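# Insert steel shafts into both heater hubs before cooling

## Task

Seat one steel shaft, tip downward first, into each of the two hot hubs on the heater, pushing it in until its collar reaches the hub. Each bore sits below the centre of its orange gate. Only the first press of the green button has any effect, and even a light touch counts: it opens both gates and turns on the green lamp. As the gates swing open they push away anything lying on them or held just above them. Within a few seconds the hubs cool. Once the lamp is off, each bore clamps whatever is inside it and accepts nothing new.

## Robot and tools

Robots: three identical Kinova Gen3 arms, arm1, arm2 and arm3. Each has seven joints, a five-finger right hand and a wrist camera (arm1_cam_wrist, arm2_cam_wrist, arm3_cam_wrist). Room cameras: cam_corner, cam_corner_b and cam_high.

Frame: one scene frame, origin on the floor, +z up, metres. Base (foot) positions: arm1 at (0.650, 0.002, 0.747) facing roughly -x; arm2 at (-0.377, 0.653, 0.798); arm3 at (-0.376, -0.653, 0.796). Each foot faces along its own +x. The hand reaches about 1.06 m from the joint1 axis.

Joints: all values are absolute targets in radians, not offsets. joint1_rad (-6.283..6.283) spins the arm about its foot, positive clockwise seen from above; at 0 the arm unfolds toward its foot's +x. joint2_rad (-2.249..2.249) is the shoulder: 0 is upright, positive leans forward. joint3_rad (-6.283..6.283) twists the upper arm. joint4_rad (-2.579..2.579) is the elbow: 0 is straight. joint5_rad (-6.283..6.283) twists the forearm. joint6_rad (-2.099..2.099) is the wrist bend. joint7_rad (-6.283..6.283) rolls the hand, positive counter-clockwise seen from behind. A joint counts as done within 0.01. Reference posture: with joints 1, 3 and 5 at 0 and joint7 at 1.57, the fingers can hang straight down in front of the arm, the palm faces right and the thumb is toward the foot. Target speed is at most 1.39 rad/s for joints 1-4 and 1.22 rad/s for joints 5-7. The joints of one arm start and finish together, so the hand's path can bulge outward.

Hand: hand_little, hand_ring, hand_middle, hand_index and hand_thumb_bend each run from -1 (curled) to +1 (straight). hand_thumb_turn runs from -1 (across the palm, facing the fingers) to +1 (beside the palm). hand_force_limit (-1..1) is a setting, not a motion. It sets the closing stop force, from about 0 N at -1 up to 10 N at +1 (15 N for the thumb motors). hand_speed (-0.96..1) is also a setting: near zero at -1 and full speed from +0.48. At the start of a scene the force limit is 0 and the speed is -0.8. To grip gently, close at -0.94 or slower. A motor only moves when its target changes by 0.002 or more. To squeeze harder, raise the force limit and send a target more closed than the current reading. With the thumb across the palm, the hand can wrap objects about 0.035-0.065 m thick. The hand point sits 0.045 m in front of the palm: +z runs along the fingers, +y out of the palm, +x across the palm away from the thumb. A bracket on the little-finger side of the wrist sticks out and can collide with things.

move: each of the optional keys arm1, arm2 and arm3 holds that arm's own object. Inside it, "joints" maps joint names to absolute targets, and "min_time_s" (0.1..8) sets the shortest duration of that arm's motions. An arm you leave out gets no new command, but it may still be pushing toward an older target. "cameras" is a list of names, or ["all"]. Unknown keys make the call invalid, and out-of-range numbers get it refused. After a refusal or a stop, the remaining move, wait and finished_scene calls in the same reply are skipped. A move with no action returns the full state and every image.

wait: seconds (0..10), plus optional cameras. Nothing new is commanded during it.

zoom_image: camera name plus region [x0,y0,x1,y1] in pixels of the latest image (896x504, origin at top-left, at most 504 per side).

show_instructions: shows the reference pages; no arguments.

finished_scene: scene number (1..3). It ends the scene irreversibly, and the goal must hold without the robots. Scene 1 is practice.

Results: the "move" line lists each commanded arm with "done" or its most serious status. joint_status values: done, off_target (came to rest short and may still be pushing), time_out (holds where it stopped), not_followed (a collision check withheld the targets; the arm may keep trying them). "as last shown" marks arms this call did not command. hand_stopped_by gives six words in the order little, ring, middle, index, thumb_bend, thumb_turn: moving, target, force, stalled or fault. The *_load_n values are fingertip forces in N, positive when the finger is pushed open. If a grip is lost, these drop to about 0. Joint velocities are in rad/s, and "within noise" means the arm is still. The joint torque and flange force readings help detect contact. The "pictures" line gives the order of the images, which may lag the state slightly. on_its_own reports anything the robot did without being commanded.

Hazards: the arms do not stop when they touch something and keep pushing. A hard press between two arms, including one hand gripping another hand's fingers, ends the scene. Joint torque beyond the limits (104.5 N m for joints 1-4, 51.3 N m for joints 5-7), or a joint straying more than 5 degrees from its planned path, causes a torque fault. The arm then freezes for 10 s. Holding loads or stretching out heats the motors. Above 60 °C a MOTOR HOT line appears, and at 75 °C the arm sags and stops for 30 s or more; afterwards, resend the targets. Do not drop the shafts, release them while they are moving, strike fixed objects, or overload the fingers. Loose objects may occasionally get nudged. Press the button only once both shafts are ready to drop in, and keep hands and shafts clear of the gates while they open.

Each tool is called by a JSON object that holds its "method" and its "body", one argument or row to a line.

Reference images:

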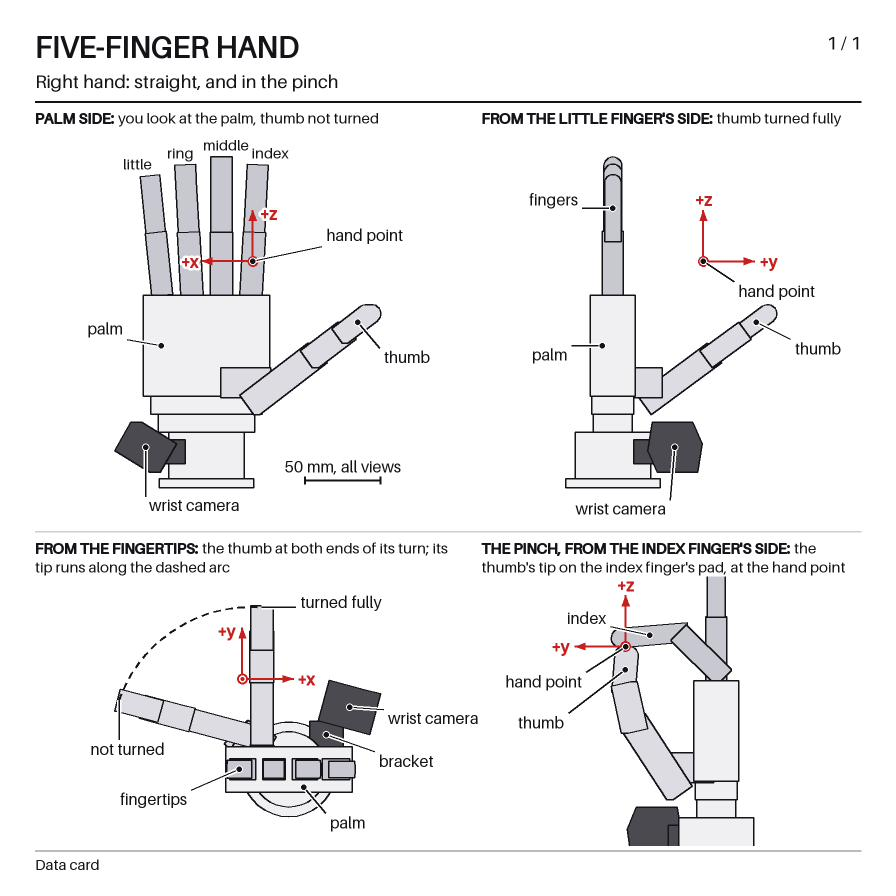

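## Session

{"method": "move", "body": {
  "cameras": ["all"]
}}

Scene clock: 0.00 s.
Joint torques (N m): no reading
Flange force (N): no reading
Joint velocities: within noise
arm1.joint_positions: joint1_rad=-0.009 joint2_rad=-0.397 joint3_rad=-0.076 joint4_rad=+1.512 joint5_rad=-0.032 joint6_rad=+2.024 joint7_rad=-1.900 hand_little=+1.000 hand_ring=+1.000 hand_middle=+1.000 hand_index=+1.000 hand_thumb_turn=+1.000 hand_thumb_bend=+1.000 hand_force_limit=+0.000 hand_speed=-0.800
arm1.joint_status: not commanded
arm1.hand_stopped_by: target,target,target,target,target,target
arm1.little_load_n: 0.0
arm1.ring_load_n: 0.0
arm1.middle_load_n: 0.5
arm1.index_load_n: 0.0
arm1.thumb_bend_load_n: 0.0
arm1.thumb_turn_load_n: 0.0
arm1.hand: x=+0.4842 y=-0.0382 z=+1.2363 quat_wxyz=(+0.006, +0.991, -0.132, +0.000) (m; scene frame)
arm2.joint_positions: joint1_rad=-0.009 joint2_rad=-0.397 joint3_rad=-0.076 joint4_rad=+1.512 joint5_rad=-0.032 joint6_rad=+2.024 joint7_rad=-1.900 hand_little=+1.000 hand_ring=+1.000 hand_middle=+1.000 hand_index=+1.000 hand_thumb_turn=+1.000 hand_thumb_bend=+1.000 hand_force_limit=+0.000 hand_speed=-0.800
arm2.joint_status: not commanded
arm2.hand_stopped_by: target,target,target,target,target,target
arm2.little_load_n: 0.0
arm2.ring_load_n: 0.0
arm2.middle_load_n: 0.0
arm2.index_load_n: 0.5
arm2.thumb_bend_load_n: 0.0
arm2.thumb_turn_load_n: 0.0
arm2.hand: x=-0.2541 y=+0.5261 z=+1.2852 quat_wxyz=(+0.003, -0.609, -0.793, -0.005) (m; scene frame)
arm3.joint_positions: joint1_rad=-0.009 joint2_rad=-0.397 joint3_rad=-0.076 joint4_rad=+1.512 joint5_rad=-0.032 joint6_rad=+2.024 joint7_rad=-1.900 hand_little=+1.000 hand_ring=+1.000 hand_middle=+1.000 hand_index=+1.000 hand_thumb_turn=+1.000 hand_thumb_bend=+1.000 hand_force_limit=+0.000 hand_speed=-0.800
arm3.joint_status: not commanded
arm3.hand_stopped_by: target,target,target,target,target,target
arm3.little_load_n: 0.0
arm3.ring_load_n: 0.0
arm3.middle_load_n: 0.0
arm3.index_load_n: 0.0
arm3.thumb_bend_load_n: 0.0
arm3.thumb_turn_load_n: 0.0
arm3.hand: x=-0.3366 y=-0.4836 z=+1.2846 quat_wxyz=(+0.004, +0.403, -0.915, -0.002) (m; scene frame)
pictures: arm1_cam_wrist, arm2_cam_wrist, arm3_cam_wrist, cam_corner, cam_corner_b, cam_high

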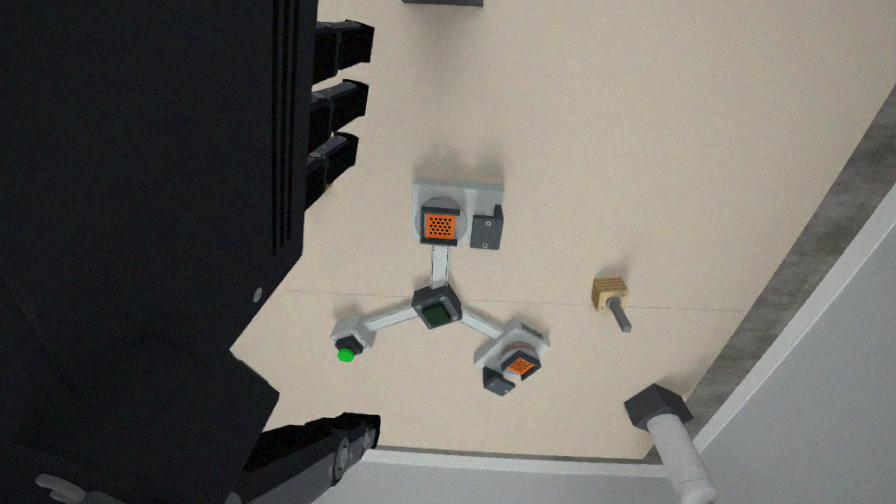

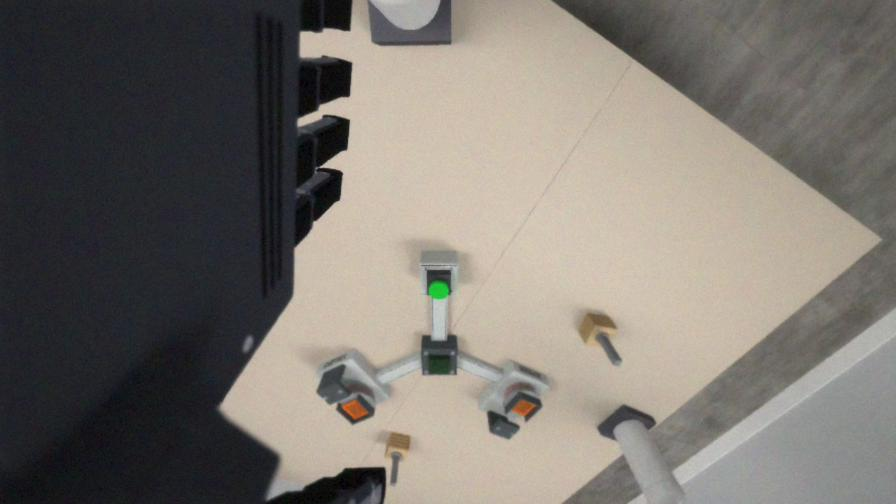

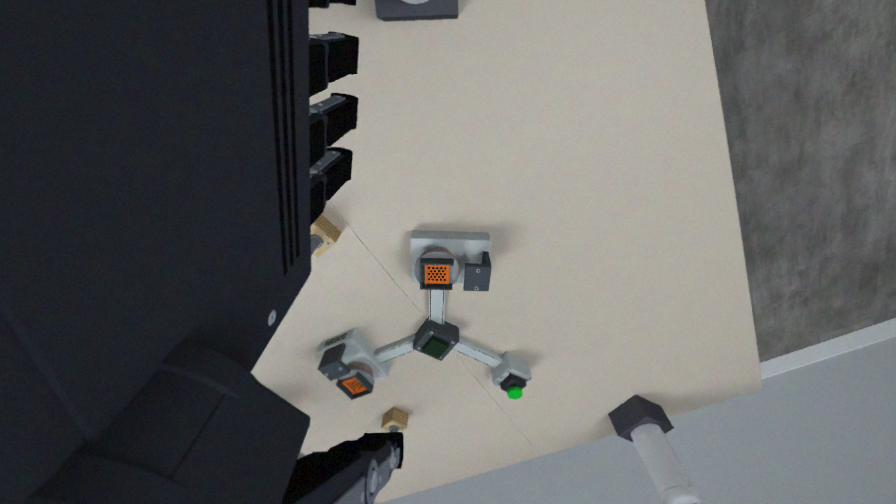

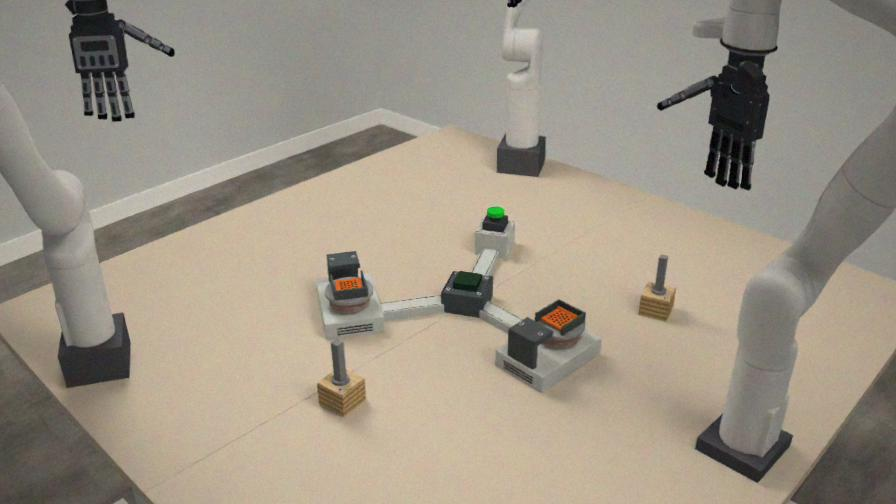

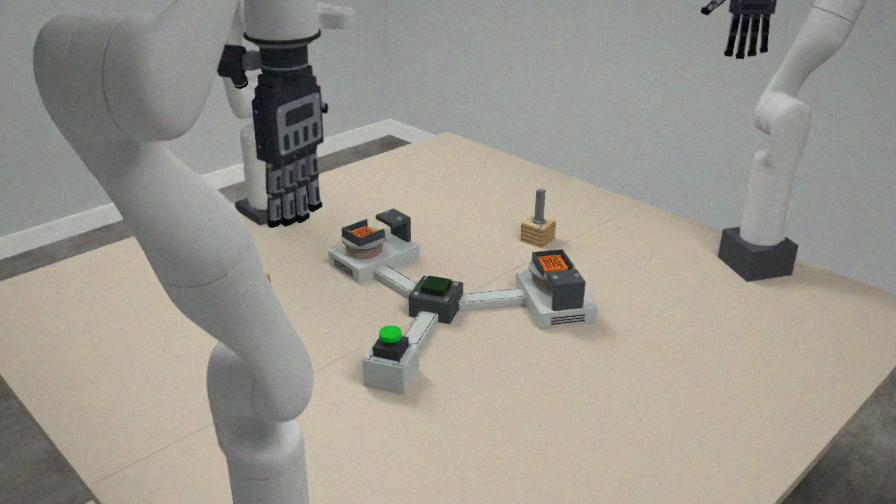

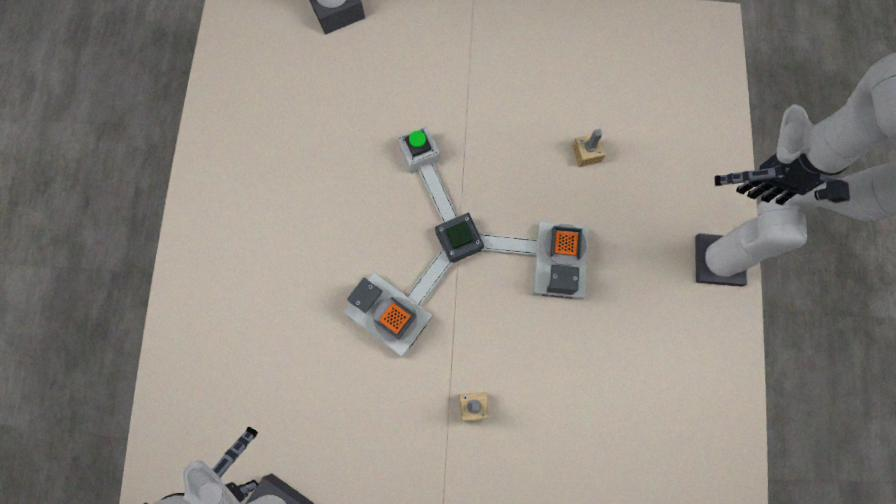

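{"method": "zoom_image", "body": {
  "camera": "cam_high",
  "region": [555, 110, 625, 180]
}}

{"method": "zoom_image", "body": {
  "camera": "cam_high",
  "region": [440, 370, 510, 440]
}}

{"method": "zoom_image", "body": {
  "camera": "cam_high",
  "region": [330, 210, 610, 360]
}}

{"method": "zoom_image", "body": {
  "camera": "arm2_cam_wrist",
  "region": [560, 290, 660, 390]
}}

{"method": "zoom_image", "body": {
  "camera": "arm1_cam_wrist",
  "region": [560, 260, 660, 360]
}}

Scaled by 7.200.

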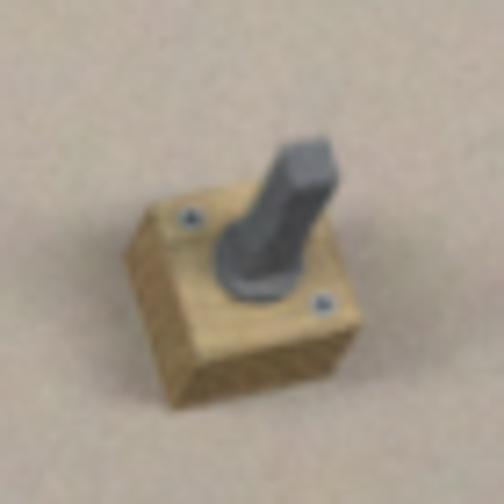

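Scaled by 7.200.

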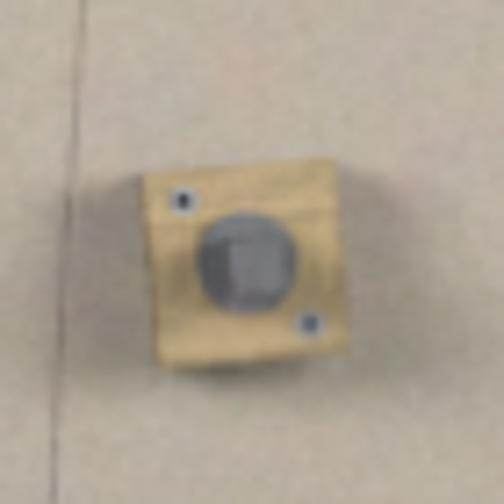

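Scaled by 1.800.

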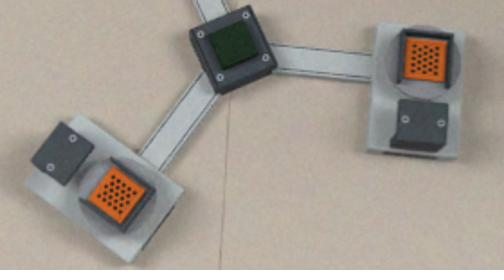

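Scaled by 5.040.

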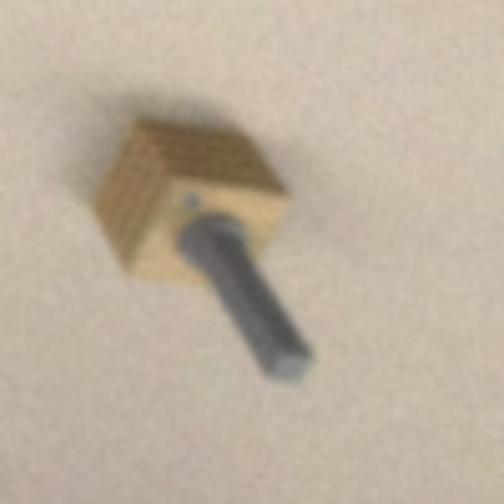

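Scaled by 5.040.

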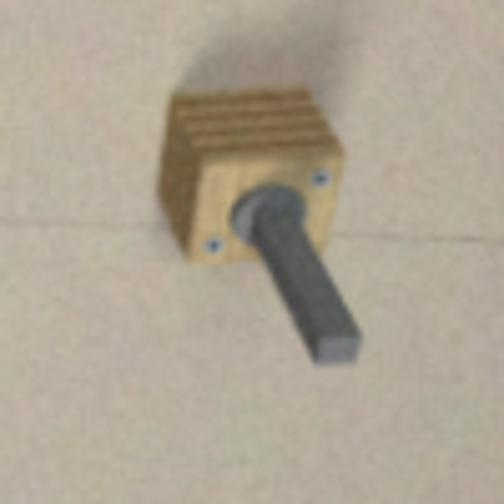

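{"method": "move", "body": {
  "arm1": {"joints": {"joint1_rad": 1.4141, "joint2_rad": 1.0462, "joint3_rad": 0, "joint4_rad": 2.3038, "joint5_rad": -1.3903, "joint6_rad": 1.5285, "joint7_rad": -1.3527}, "min_time_s": 3.5},
  "arm2": {"joints": {"joint1_rad": -0.123, "joint2_rad": 0.5945, "joint3_rad": 0, "joint4_rad": 1.5397, "joint5_rad": 0, "joint6_rad": 1.0074, "joint7_rad": 1.5708}, "min_time_s": 3.5},
  "arm3": {"joints": {"joint1_rad": 1.1139, "joint2_rad": 1.1647, "joint3_rad": 0, "joint4_rad": 1.8645, "joint5_rad": -1.3848, "joint6_rad": 1.5911, "joint7_rad": -1.6724}, "min_time_s": 3.5},
  "cameras": ["all"]
}}

{"method": "zoom_image", "body": {
  "camera": "arm1_cam_wrist",
  "region": [320, 250, 570, 500]
}}

{"method": "zoom_image", "body": {
  "camera": "arm3_cam_wrist",
  "region": [320, 250, 570, 500]
}}

Scene clock: 15.60 s.
Joint torques (N m): arm1=[-0.49 -15.13 -1 3.18 0.65 2.93 -0.68] | arm2=[-0.26 -18.89 1.57 -5.47 -0.65 0.06 -0.47] | arm3=[-1.34 -17.06 -2.82 -0.48 -0.34 2.12 -0.09]
Flange force (N): arm1=[-6.0 -0.8 0.8] | arm2=[7.2 1.4 -0.5] | arm3=[2.1 -1.3 -3.6]
move: arm1 done; arm2 done; arm3 done
Joint velocities: within noise
arm1.joint_positions: joint1_rad=+1.414 joint2_rad=+1.046 joint3_rad=+0.000 joint4_rad=+2.304 joint5_rad=-1.390 joint6_rad=+1.529 joint7_rad=-1.353 hand_little=+1.000 hand_ring=+1.000 hand_middle=+1.000 hand_index=+1.000 hand_thumb_turn=+1.000 hand_thumb_bend=+1.000 hand_force_limit=+0.000 hand_speed=-0.800
arm1.joint_status: all done
arm1.hand_stopped_by: target,target,target,target,target,target
arm1.little_load_n: 0.0
arm1.ring_load_n: 0.0
arm1.middle_load_n: 0.0
arm1.index_load_n: -0.5
arm1.thumb_bend_load_n: 0.0
arm1.thumb_turn_load_n: 0.0
arm1.hand: x=+0.3111 y=+0.2618 z=+0.8997 quat_wxyz=(+0.698, +0.111, -0.699, +0.110) (m; scene frame)
arm2.joint_positions: joint1_rad=-0.123 joint2_rad=+0.594 joint3_rad=+0.000 joint4_rad=+1.540 joint5_rad=+0.000 joint6_rad=+1.007 joint7_rad=+1.571 hand_little=+1.000 hand_ring=+1.000 hand_middle=+1.000 hand_index=+1.000 hand_thumb_turn=+1.000 hand_thumb_bend=+1.000 hand_force_limit=+0.000 hand_speed=-0.800
arm2.joint_status: all done
arm2.hand_stopped_by: target,target,target,target,target,target
arm2.little_load_n: 0.0
arm2.ring_load_n: 0.0
arm2.middle_load_n: 0.0
arm2.index_load_n: 0.0
arm2.thumb_bend_load_n: 0.0
arm2.thumb_turn_load_n: 0.0
arm2.hand: x=-0.1723 y=+0.2185 z=+0.9352 quat_wxyz=(-0.007, +0.889, -0.457, -0.003) (m; scene frame)
arm3.joint_positions: joint1_rad=+1.114 joint2_rad=+1.165 joint3_rad=+0.000 joint4_rad=+1.864 joint5_rad=-1.385 joint6_rad=+1.591 joint7_rad=-1.672 hand_little=+1.000 hand_ring=+1.000 hand_middle=+1.000 hand_index=+1.000 hand_thumb_turn=+1.000 hand_thumb_bend=+1.000 hand_force_limit=+0.000 hand_speed=-0.800
arm3.joint_status: all done
arm3.hand_stopped_by: target,target,target,target,target,target
arm3.little_load_n: 0.0
arm3.ring_load_n: 0.0
arm3.middle_load_n: 0.0
arm3.index_load_n: 0.0
arm3.thumb_bend_load_n: 0.0
arm3.thumb_turn_load_n: 0.0
arm3.hand: x=+0.0605 y=-0.3700 z=+0.8998 quat_wxyz=(+0.533, -0.464, -0.534, -0.464) (m; scene frame)
pictures: arm1_cam_wrist, arm2_cam_wrist, arm3_cam_wrist, cam_corner, cam_corner_b, cam_high
camera_calibration:
arm1_cam_wrist: T_world_to_cam=[[-0.360284, 0.894641, 0.26422, -0.355838], [0.440467, 0.41283, -0.79722, 0.468915], [-0.822304, -0.170845, -0.542796, 0.905373], [0, 0, 0, 1]] pos_world=[0.409748, 0.279444, 0.959282]
arm2_cam_wrist: T_world_to_cam=[[-0.656204, -0.754551, 0.00707249, 0.0456031], [-0.667394, 0.584729, 0.461169, -0.668914], [-0.352111, 0.297901, -0.887284, 0.824738], [0, 0, 0, 1]] pos_world=[-0.126105, 0.179854, 1.03994]
arm3_cam_wrist: T_world_to_cam=[[0.971379, 0.142407, 0.190114, -0.173885], [0.236203, -0.49442, -0.836515, 0.549347], [-0.0251295, 0.857478, -0.513906, 0.896992], [0, 0, 0, 1]] pos_world=[0.0616917, -0.472781, 0.953564]

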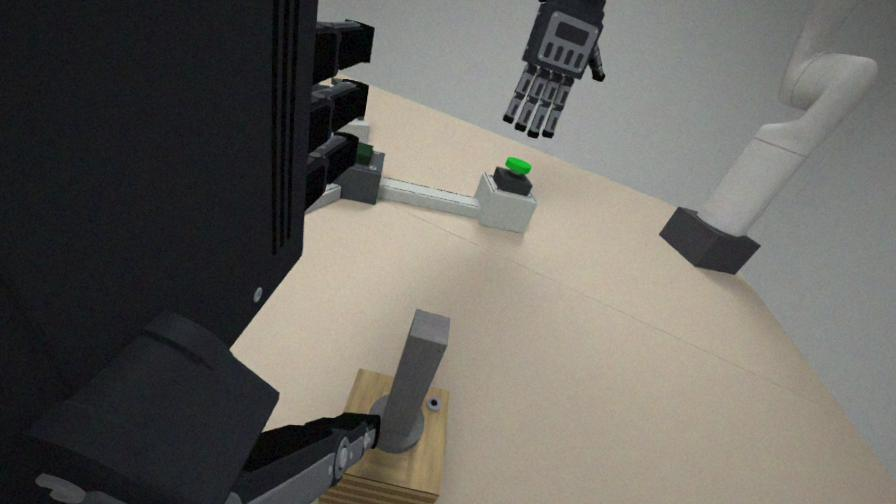

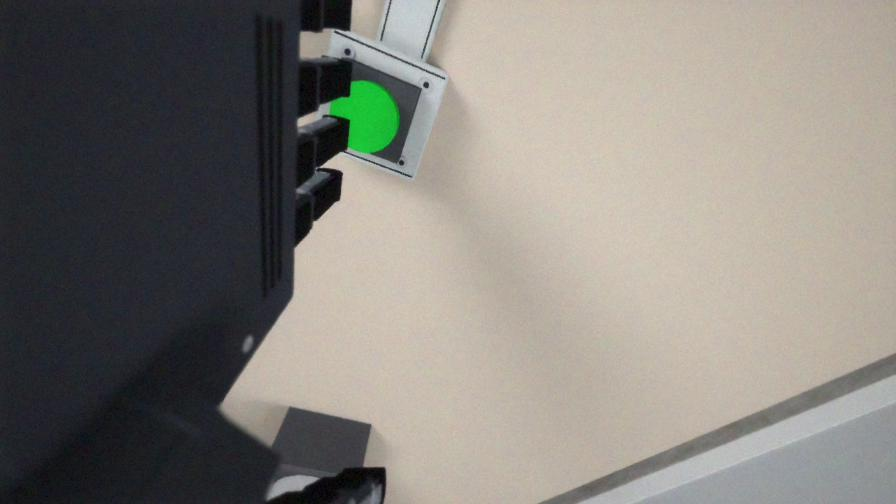

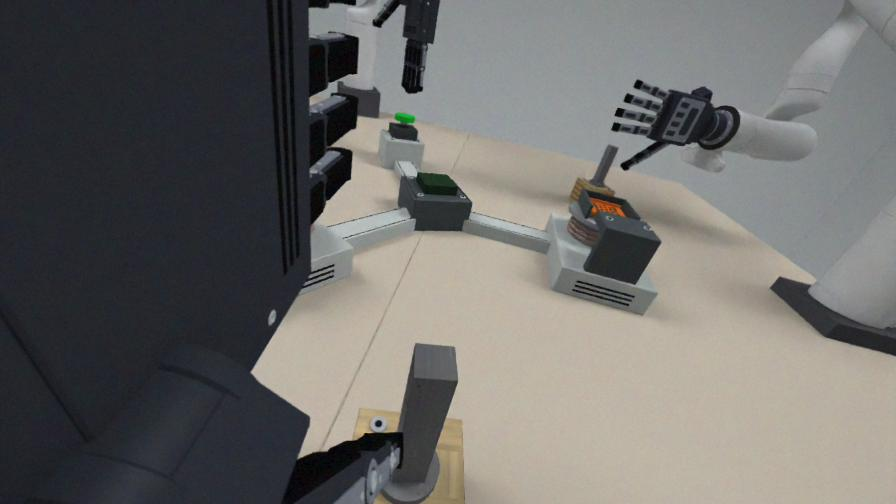

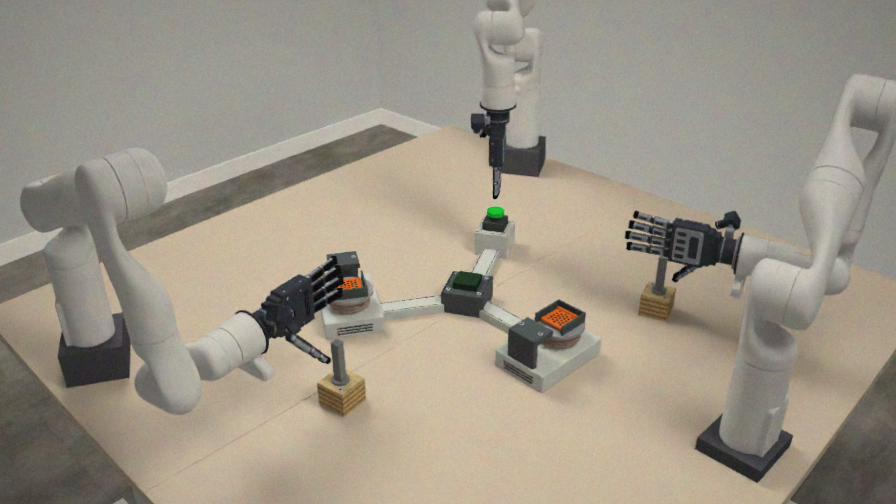

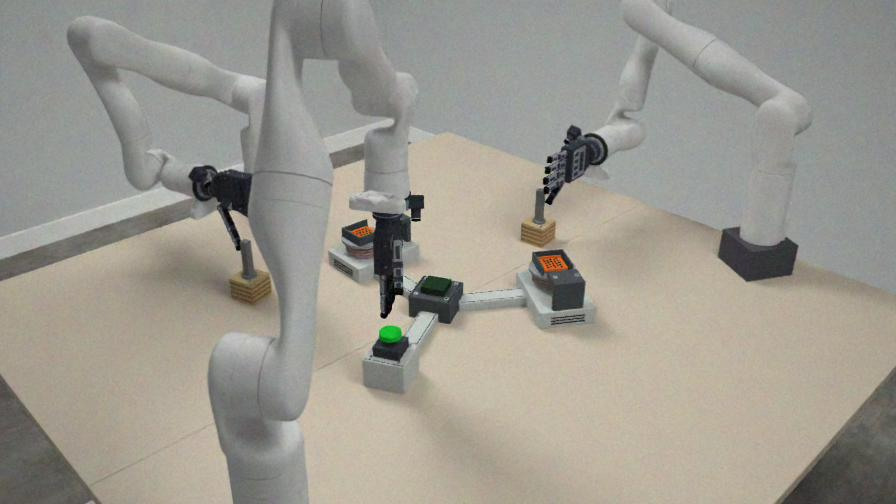

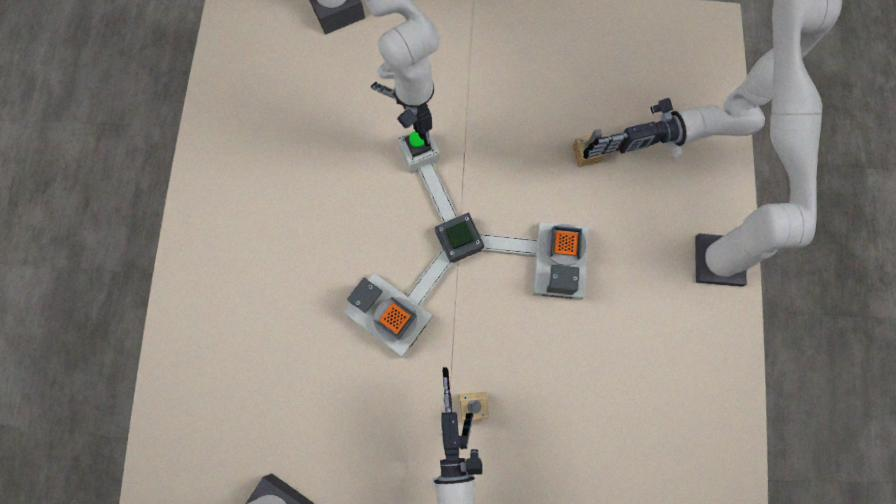

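Scaled by 2.016.

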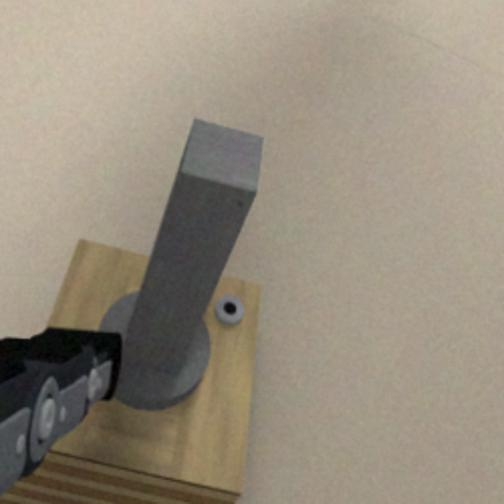

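Scaled by 2.016.

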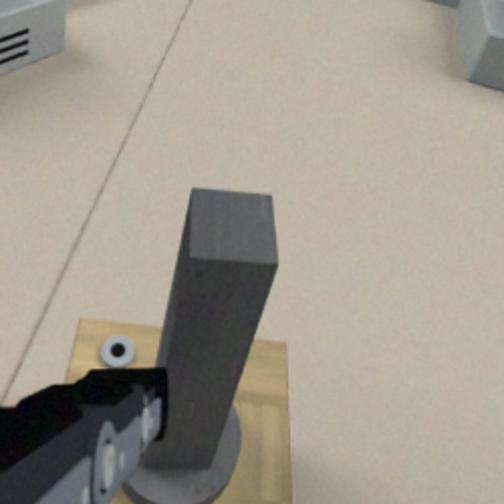

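{"method": "move", "body": {
  "arm1": {"joints": {"joint2_rad": 0.87}, "min_time_s": 0.8},
  "arm3": {"joints": {"joint2_rad": 1.02}, "min_time_s": 0.8}
}}

{"method": "move", "body": {
  "arm1": {"joints": {"joint1_rad": 0.8002, "joint2_rad": 0.9496, "joint4_rad": 2.3024, "joint5_rad": -1.2692, "joint6_rad": 1.5257, "joint7_rad": -1.4584}, "min_time_s": 2},
  "arm3": {"joints": {"joint1_rad": 0.525, "joint2_rad": 1.1343, "joint4_rad": 2.3576, "joint5_rad": -1.9005, "joint6_rad": 1.6874, "joint7_rad": -1.2313}, "min_time_s": 2},
  "cameras": ["arm1_cam_wrist", "arm3_cam_wrist", "cam_corner"]
}}

{"method": "zoom_image", "body": {
  "camera": "arm1_cam_wrist",
  "region": [320, 250, 570, 500]
}}

{"method": "zoom_image", "body": {
  "camera": "arm3_cam_wrist",
  "region": [320, 250, 570, 500]
}}

Scene clock: 20.70 s.
Joint torques (N m): arm1=[-0.43 -14.66 -0.71 1.77 0.26 2.97 -0.62] | arm2=[-0.35 -18.94 1.43 -5.47 -0.62 0.13 -0.49] | arm3=[-1.35 -16.99 -2.69 -1.6 -0.68 2.07 -0.09]
Flange force (N): arm1=[-5.8 -0.5 1.0] | arm2=[7.2 1.6 -0.2] | arm3=[2.0 -1.2 -3.6]
move: arm1 done; arm3 done
Joint velocities: within noise
arm1.joint_positions: joint1_rad=+1.414 joint2_rad=+0.870 joint3_rad=+0.000 joint4_rad=+2.304 joint5_rad=-1.390 joint6_rad=+1.529 joint7_rad=-1.353 hand_little=+1.000 hand_ring=+1.000 hand_middle=+1.000 hand_index=+1.000 hand_thumb_turn=+1.000 hand_thumb_bend=+1.000 hand_force_limit=+0.000 hand_speed=-0.800
arm1.joint_status: all done
arm1.hand_stopped_by: target,target,target,target,target,target
arm1.little_load_n: 0.0
arm1.ring_load_n: 0.0
arm1.middle_load_n: 0.0
arm1.index_load_n: 0.0
arm1.thumb_bend_load_n: 0.0
arm1.thumb_turn_load_n: 0.0
arm1.hand: x=+0.3088 y=+0.2802 z=+0.9539 quat_wxyz=(+0.694, +0.172, -0.698, +0.047) (m; scene frame)
arm2: as last shown
arm2.middle_load_n: 0.5
arm3.joint_positions: joint1_rad=+1.114 joint2_rad=+1.020 joint3_rad=+0.000 joint4_rad=+1.864 joint5_rad=-1.385 joint6_rad=+1.591 joint7_rad=-1.672 hand_little=+1.000 hand_ring=+1.000 hand_middle=+1.000 hand_index=+1.000 hand_thumb_turn=+1.000 hand_thumb_bend=+1.000 hand_force_limit=+0.000 hand_speed=-0.800
arm3.joint_status: all done
arm3.hand_stopped_by: target,target,target,target,target,target
arm3.little_load_n: 0.0
arm3.ring_load_n: 0.0
arm3.middle_load_n: 0.0
arm3.index_load_n: 0.0
arm3.thumb_bend_load_n: 0.0
arm3.thumb_turn_load_n: 0.0
arm3.hand: x=+0.0821 y=-0.3709 z=+0.9621 quat_wxyz=(+0.492, -0.431, -0.572, -0.494) (m; scene frame)
pictures: none

Scene clock: 23.00 s.
Joint torques (N m): arm1=[-0.63 -14.61 -0.81 2.71 0.45 2.96 -0.63] | arm2=[-0.32 -18.99 1.53 -5.52 -0.62 0.16 -0.49] | arm3=[-1.51 -14.62 -2.74 1.91 0.75 1.95 -0.09]
Flange force (N): arm1=[-6.0 0.1 0.8] | arm2=[7.1 1.6 0.0] | arm3=[1.7 1.5 -5.1]
move: arm1 done; arm3 done
Joint velocities: within noise
arm1.joint_positions: joint1_rad=+0.800 joint2_rad=+0.950 joint3_rad=+0.000 joint4_rad=+2.302 joint5_rad=-1.269 joint6_rad=+1.526 joint7_rad=-1.458 hand_little=+1.000 hand_ring=+1.000 hand_middle=+1.000 hand_index=+1.000 hand_thumb_turn=+1.000 hand_thumb_bend=+1.000 hand_force_limit=+0.000 hand_speed=-0.800
arm1.joint_status: all done
arm1.hand_stopped_by: target,target,target,target,target,target
arm1.little_load_n: 0.0
arm1.ring_load_n: 0.0
arm1.middle_load_n: 0.0
arm1.index_load_n: 0.0
arm1.thumb_bend_load_n: 0.0
arm1.thumb_turn_load_n: 0.0
arm1.hand: x=+0.2471 y=-0.0009 z=+0.9294 quat_wxyz=(+0.612, +0.354, -0.613, +0.353) (m; scene frame)
arm2: as last shown
arm2.middle_load_n: 0.0
arm3.joint_positions: joint1_rad=+0.525 joint2_rad=+1.134 joint3_rad=+0.000 joint4_rad=+2.358 joint5_rad=-1.901 joint6_rad=+1.687 joint7_rad=-1.231 hand_little=+1.000 hand_ring=+1.000 hand_middle=+1.000 hand_index=+1.000 hand_thumb_turn=+1.000 hand_thumb_bend=+1.000 hand_force_limit=+0.000 hand_speed=-0.800
arm3.joint_status: all done
arm3.hand_stopped_by: target,target,target,target,target,target
arm3.little_load_n: 0.0
arm3.ring_load_n: 0.0
arm3.middle_load_n: 0.0
arm3.index_load_n: 0.0
arm3.thumb_bend_load_n: 0.0
arm3.thumb_turn_load_n: 0.0
arm3.hand: x=-0.1297 y=-0.2051 z=+0.9300 quat_wxyz=(+0.545, -0.450, -0.546, -0.450) (m; scene frame)
pictures: arm1_cam_wrist, arm3_cam_wrist, cam_corner
camera_calibration:
arm1_cam_wrist: T_world_to_cam=[[-0.866658, 0.423544, 0.263655, -0.0264722], [0.0514968, 0.601592, -0.797142, 0.725456], [-0.496237, -0.677272, -0.543186, 0.74341], [0, 0, 0, 1]] pos_world=[0.308607, 0.0782744, 0.989081]
arm3_cam_wrist: T_world_to_cam=[[0.962514, 0.193547, 0.190015, -0.00896901], [0.261926, -0.481359, -0.836474, 0.707022], [-0.0704315, 0.854888, -0.51401, 0.760014], [0, 0, 0, 1]] pos_world=[-0.123026, -0.30766, 0.983764]

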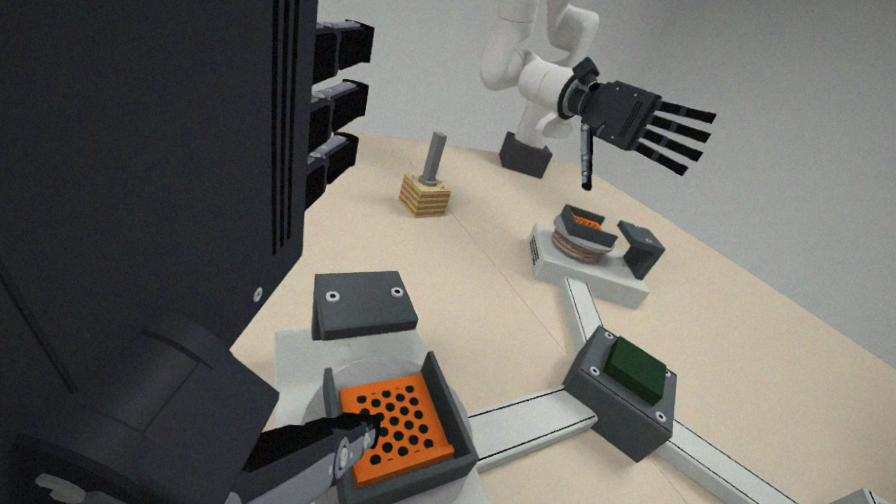

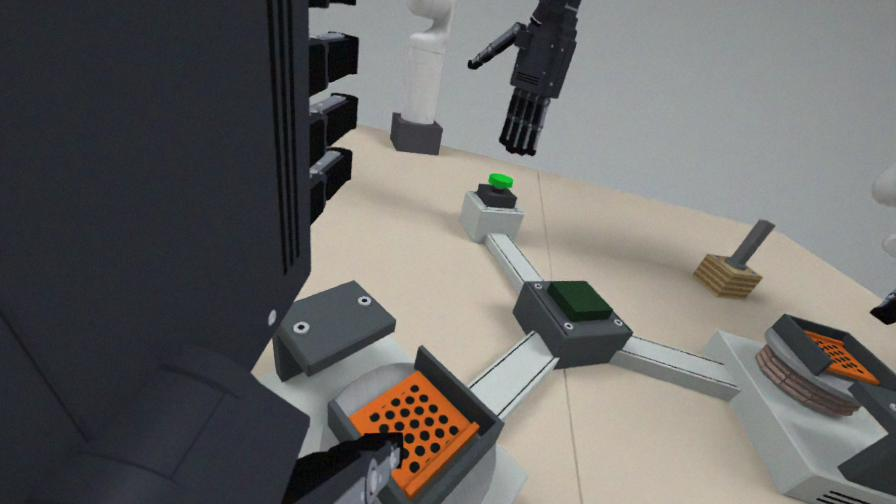

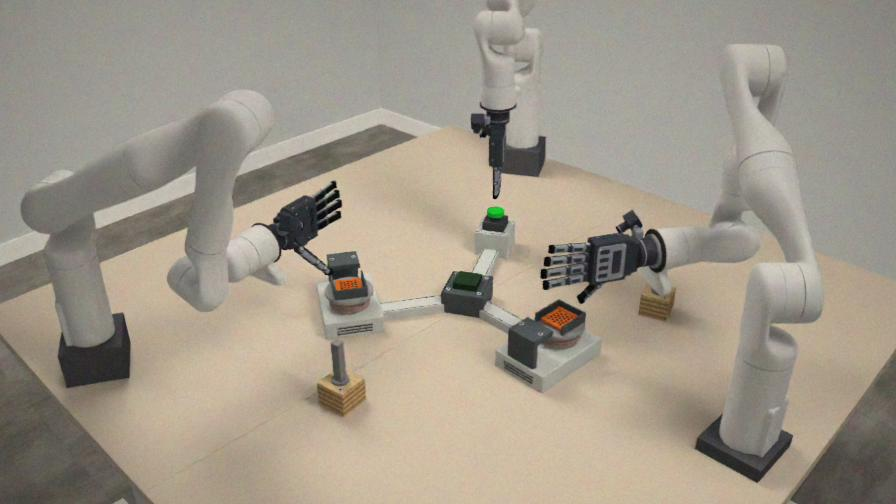

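Scaled by 2.016.

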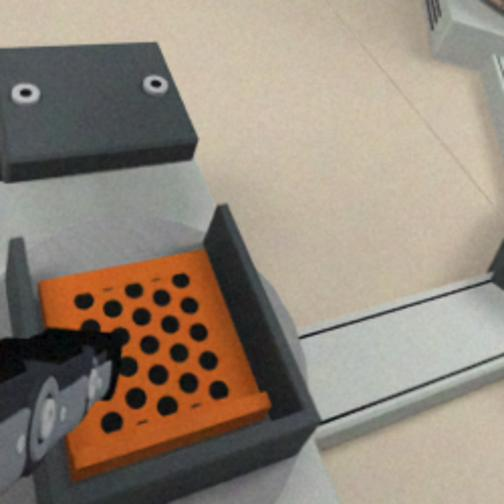

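Scaled by 2.016.

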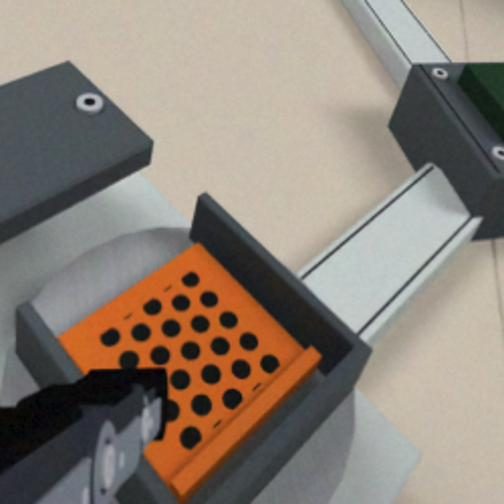

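{"method": "move", "body": {
  "arm1": {"joints": {"joint1_rad": 1.4415, "joint2_rad": 0.8875, "joint4_rad": 2.3609, "joint5_rad": -1.3943, "joint6_rad": 1.5482, "joint7_rad": -1.4523, "hand_thumb_turn": -1, "hand_speed": 0.2}, "min_time_s": 2.5},
  "arm3": {"joints": {"joint1_rad": 1.172, "joint2_rad": 1.0563, "joint4_rad": 1.8148, "joint5_rad": -1.2828, "joint6_rad": 1.6482, "joint7_rad": -1.8209, "hand_thumb_turn": -1, "hand_speed": 0.2}, "min_time_s": 2.5}
}}

{"method": "move", "body": {
  "arm1": {"joints": {"joint1_rad": 1.4422, "joint2_rad": 1.2788, "joint4_rad": 2.2153, "joint5_rad": -1.4043, "joint6_rad": 1.5059, "joint7_rad": -1.2099}, "min_time_s": 2},
  "arm3": {"joints": {"joint1_rad": 1.1713, "joint2_rad": 1.353, "joint4_rad": 1.6594, "joint5_rad": -1.2757, "joint6_rad": 1.6074, "joint7_rad": -1.6855}, "min_time_s": 2},
  "cameras": ["arm1_cam_wrist", "arm3_cam_wrist"]
}}

{"method": "zoom_image", "body": {
  "camera": "arm1_cam_wrist",
  "region": [380, 80, 580, 280]
}}

{"method": "zoom_image", "body": {
  "camera": "arm3_cam_wrist",
  "region": [380, 80, 580, 280]
}}

Scene clock: 32.30 s.
Joint torques (N m): arm1=[-0.44 -14.28 -0.66 2.41 0.44 2.92 -0.66] | arm2=[-0.31 -18.96 1.55 -5.54 -0.62 0.08 -0.51] | arm3=[-1.39 -17.19 -2.64 -1.49 -0.69 2.04 -0.06]
Flange force (N): arm1=[-6.3 0.1 1.0] | arm2=[7.1 1.6 -0.3] | arm3=[2.0 -1.9 -3.3]
move: arm1 done; arm3 done
Joint velocities: within noise
arm1.joint_positions: joint1_rad=+1.442 joint2_rad=+0.888 joint3_rad=+0.000 joint4_rad=+2.361 joint5_rad=-1.394 joint6_rad=+1.548 joint7_rad=-1.452 hand_little=+1.000 hand_ring=+1.000 hand_middle=+1.000 hand_index=+1.000 hand_thumb_turn=-1.000 hand_thumb_bend=+1.000 hand_force_limit=+0.000 hand_speed=+0.200
arm1.joint_status: all done
arm1.hand_stopped_by: target,target,target,target,target,target
arm1.little_load_n: 0.0
arm1.ring_load_n: 0.0
arm1.middle_load_n: 0.0
arm1.index_load_n: 0.0
arm1.thumb_bend_load_n: 0.0
arm1.thumb_turn_load_n: 0.5
arm1.hand: x=+0.3186 y=+0.2677 z=+0.9497 quat_wxyz=(+0.700, +0.099, -0.700, +0.098) (m; scene frame)
arm2: as last shown
arm3.joint_positions: joint1_rad=+1.172 joint2_rad=+1.056 joint3_rad=+0.000 joint4_rad=+1.815 joint5_rad=-1.283 joint6_rad=+1.648 joint7_rad=-1.821 hand_little=+1.000 hand_ring=+1.000 hand_middle=+1.000 hand_index=+1.000 hand_thumb_turn=-1.000 hand_thumb_bend=+1.000 hand_force_limit=+0.000 hand_speed=+0.200
arm3.joint_status: all done
arm3.hand_stopped_by: target,target,target,target,target,target
arm3.little_load_n: 0.0
arm3.ring_load_n: 0.0
arm3.middle_load_n: 0.0
arm3.index_load_n: 0.0
arm3.thumb_bend_load_n: 0.0
arm3.thumb_turn_load_n: 0.5
arm3.hand: x=+0.0687 y=-0.3969 z=+0.9498 quat_wxyz=(+0.545, -0.450, -0.546, -0.450) (m; scene frame)
pictures: none

Scene clock: 34.60 s.
Joint torques (N m): arm1=[-0.52 -15.74 -1.13 4.26 1.04 2.82 -0.67] | arm2=[-0.22 -18.9 1.5 -5.6 -0.64 0.09 -0.48] | arm3=[-1.38 -17.97 -2.85 -0.36 -0.34 2.1 -0.09]
Flange force (N): arm1=[-5.6 -1.4 1.3] | arm2=[6.7 1.3 -0.2] | arm3=[2.2 -1.6 -3.3]
move: arm1 done; arm3 done
Joint velocities: within noise
arm1.joint_positions: joint1_rad=+1.442 joint2_rad=+1.279 joint3_rad=+0.000 joint4_rad=+2.215 joint5_rad=-1.404 joint6_rad=+1.506 joint7_rad=-1.210 hand_little=+1.000 hand_ring=+1.000 hand_middle=+1.000 hand_index=+1.000 hand_thumb_turn=-1.000 hand_thumb_bend=+1.000 hand_force_limit=+0.000 hand_speed=+0.200
arm1.joint_status: all done
arm1.hand_stopped_by: target,target,target,target,target,target
arm1.little_load_n: 0.0
arm1.ring_load_n: 0.0
arm1.middle_load_n: 0.0
arm1.index_load_n: 0.0
arm1.thumb_bend_load_n: 0.0
arm1.thumb_turn_load_n: 0.5
arm1.hand: x=+0.3187 y=+0.2678 z=+0.8228 quat_wxyz=(+0.700, +0.099, -0.700, +0.098) (m; scene frame)
arm2: as last shown
arm3.joint_positions: joint1_rad=+1.171 joint2_rad=+1.353 joint3_rad=+0.000 joint4_rad=+1.659 joint5_rad=-1.276 joint6_rad=+1.607 joint7_rad=-1.686 hand_little=+1.000 hand_ring=+1.000 hand_middle=+1.000 hand_index=+1.000 hand_thumb_turn=-1.000 hand_thumb_bend=+1.000 hand_force_limit=+0.000 hand_speed=+0.200
arm3.joint_status: all done
arm3.hand_stopped_by: target,target,target,target,target,target
arm3.little_load_n: 0.0
arm3.ring_load_n: 0.0
arm3.middle_load_n: 0.0
arm3.index_load_n: 0.0
arm3.thumb_bend_load_n: 0.0
arm3.thumb_turn_load_n: 0.0
arm3.hand: x=+0.0686 y=-0.3969 z=+0.8249 quat_wxyz=(+0.545, -0.450, -0.546, -0.450) (m; scene frame)
pictures: arm1_cam_wrist, arm3_cam_wrist
camera_calibration:
arm1_cam_wrist: T_world_to_cam=[[-0.328847, 0.906576, 0.264536, -0.35154], [0.454536, 0.397475, -0.797127, 0.401313], [-0.827803, -0.141892, -0.54278, 0.864972], [0, 0, 0, 1]] pos_world=[0.418012, 0.281919, 0.882381]
arm3_cam_wrist: T_world_to_cam=[[0.962489, 0.193593, 0.190095, -0.142788], [0.262019, -0.481341, -0.836455, 0.474829], [-0.0704316, 0.854887, -0.514011, 0.883926], [0, 0, 0, 1]] pos_world=[0.0752742, -0.499459, 0.878664]

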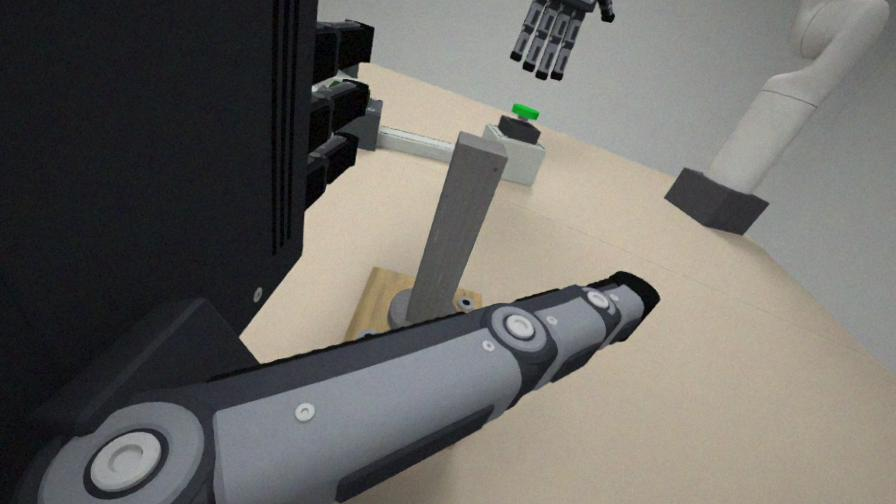

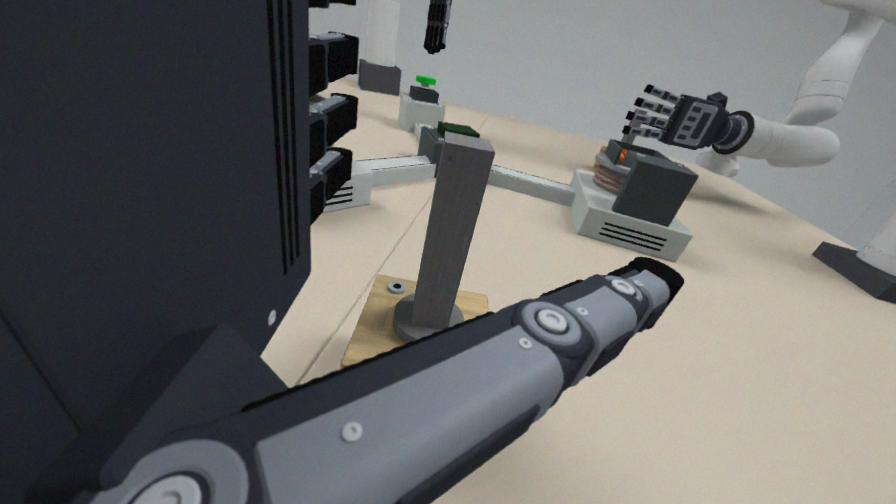

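Scaled by 2.520.

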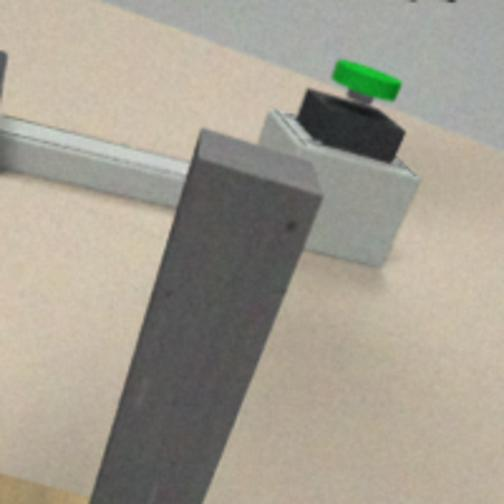

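Scaled by 2.520.

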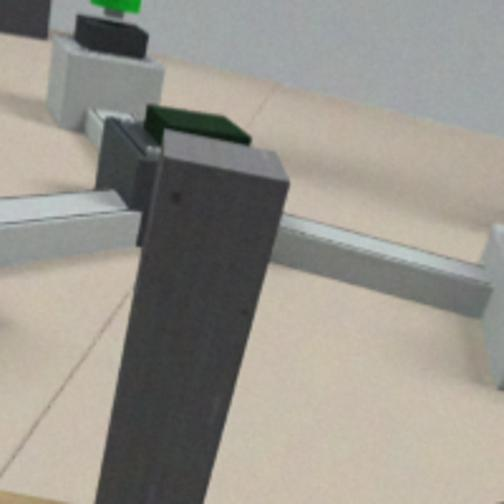

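{"method": "move", "body": {
  "arm1": {"joints": {"hand_speed": -0.5, "hand_force_limit": -0.7, "hand_index": 0.35, "hand_middle": 0.35, "hand_ring": 0.2, "hand_little": 0.2, "hand_thumb_bend": 0.02}},
  "arm3": {"joints": {"hand_speed": -0.5, "hand_force_limit": -0.7, "hand_index": 0.35, "hand_middle": 0.35, "hand_ring": 0.2, "hand_little": 0.2, "hand_thumb_bend": 0.02}},
  "cameras": ["arm1_cam_wrist","arm3_cam_wrist"]
}}

Scene clock: 39.43 s.
Joint torques (N m): arm1=[-0.8 -15.72 -1.29 4.37 1.14 2.79 -0.64] | arm2=[-0.27 -18.98 1.49 -5.58 -0.58 0.12 -0.56] | arm3=[-1.38 -17.97 -2.86 -0.32 -0.35 2.11 -0.07]
Flange force (N): arm1=[-5.7 -1.1 0.7] | arm2=[6.9 1.6 -0.1] | arm3=[2.1 -1.4 -3.4]
move: arm1 done; arm3 done
Joint velocities: within noise
arm1.joint_positions: joint1_rad=+1.442 joint2_rad=+1.279 joint3_rad=+0.000 joint4_rad=+2.215 joint5_rad=-1.404 joint6_rad=+1.506 joint7_rad=-1.210 hand_little=+0.200 hand_ring=+0.200 hand_middle=+0.350 hand_index=+0.350 hand_thumb_turn=-1.000 hand_thumb_bend=+0.020 hand_force_limit=-0.700 hand_speed=-0.500
arm1.joint_status: all done
arm1.hand_stopped_by: target,target,target,target,target,target
arm1.little_load_n: 0.0
arm1.ring_load_n: 0.0
arm1.middle_load_n: 0.0
arm1.index_load_n: 0.0
arm1.thumb_bend_load_n: 0.5
arm1.thumb_turn_load_n: 0.0
arm1.hand: x=+0.3187 y=+0.2678 z=+0.8228 quat_wxyz=(+0.700, +0.099, -0.700, +0.098) (m; scene frame)
arm2: as last shown
arm3.joint_positions: joint1_rad=+1.171 joint2_rad=+1.353 joint3_rad=+0.000 joint4_rad=+1.659 joint5_rad=-1.276 joint6_rad=+1.607 joint7_rad=-1.686 hand_little=+0.200 hand_ring=+0.200 hand_middle=+0.350 hand_index=+0.350 hand_thumb_turn=-1.000 hand_thumb_bend=+0.020 hand_force_limit=-0.700 hand_speed=-0.500
arm3.joint_status: all done
arm3.hand_stopped_by: target,target,target,target,target,target
arm3.little_load_n: 0.0
arm3.ring_load_n: 0.0
arm3.middle_load_n: 0.0
arm3.index_load_n: 0.0
arm3.thumb_bend_load_n: 0.0
arm3.thumb_turn_load_n: 0.0
arm3.hand: x=+0.0686 y=-0.3969 z=+0.8248 quat_wxyz=(+0.545, -0.450, -0.546, -0.450) (m; scene frame)
pictures: arm1_cam_wrist, arm3_cam_wrist
camera_calibration:
arm1_cam_wrist: T_world_to_cam=[[-0.328847, 0.906576, 0.264536, -0.35154], [0.454536, 0.397475, -0.797127, 0.401313], [-0.827803, -0.141892, -0.54278, 0.864972], [0, 0, 0, 1]] pos_world=[0.418012, 0.281919, 0.882381]
arm3_cam_wrist: T_world_to_cam=[[0.962514, 0.193547, 0.190015, -0.142743], [0.261926, -0.481359, -0.836474, 0.474843], [-0.0704315, 0.854888, -0.51401, 0.883926], [0, 0, 0, 1]] pos_world=[0.0752741, -0.49946, 0.878664]

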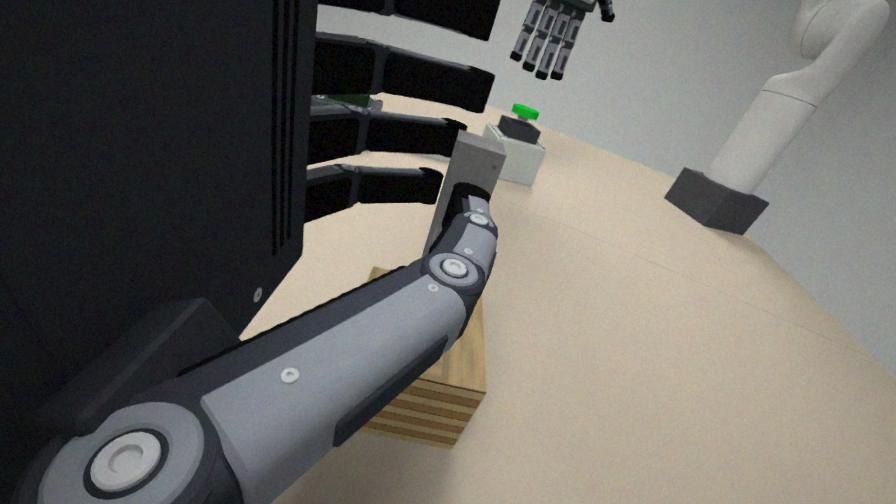

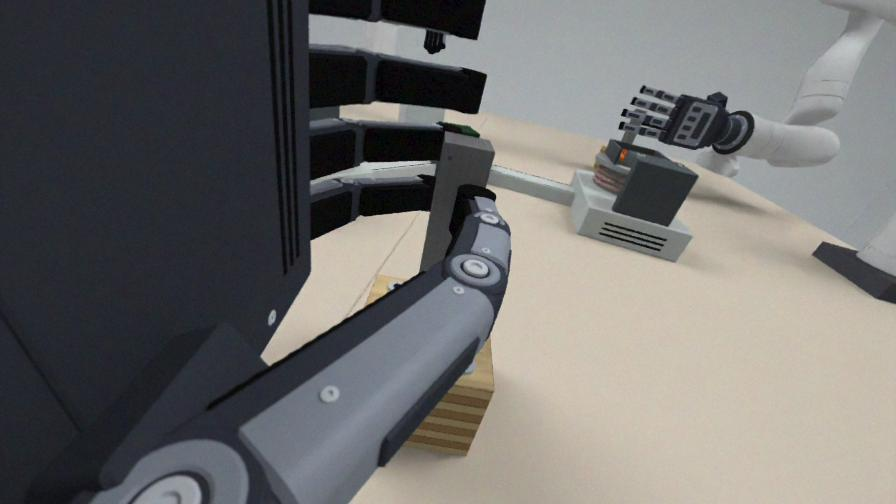

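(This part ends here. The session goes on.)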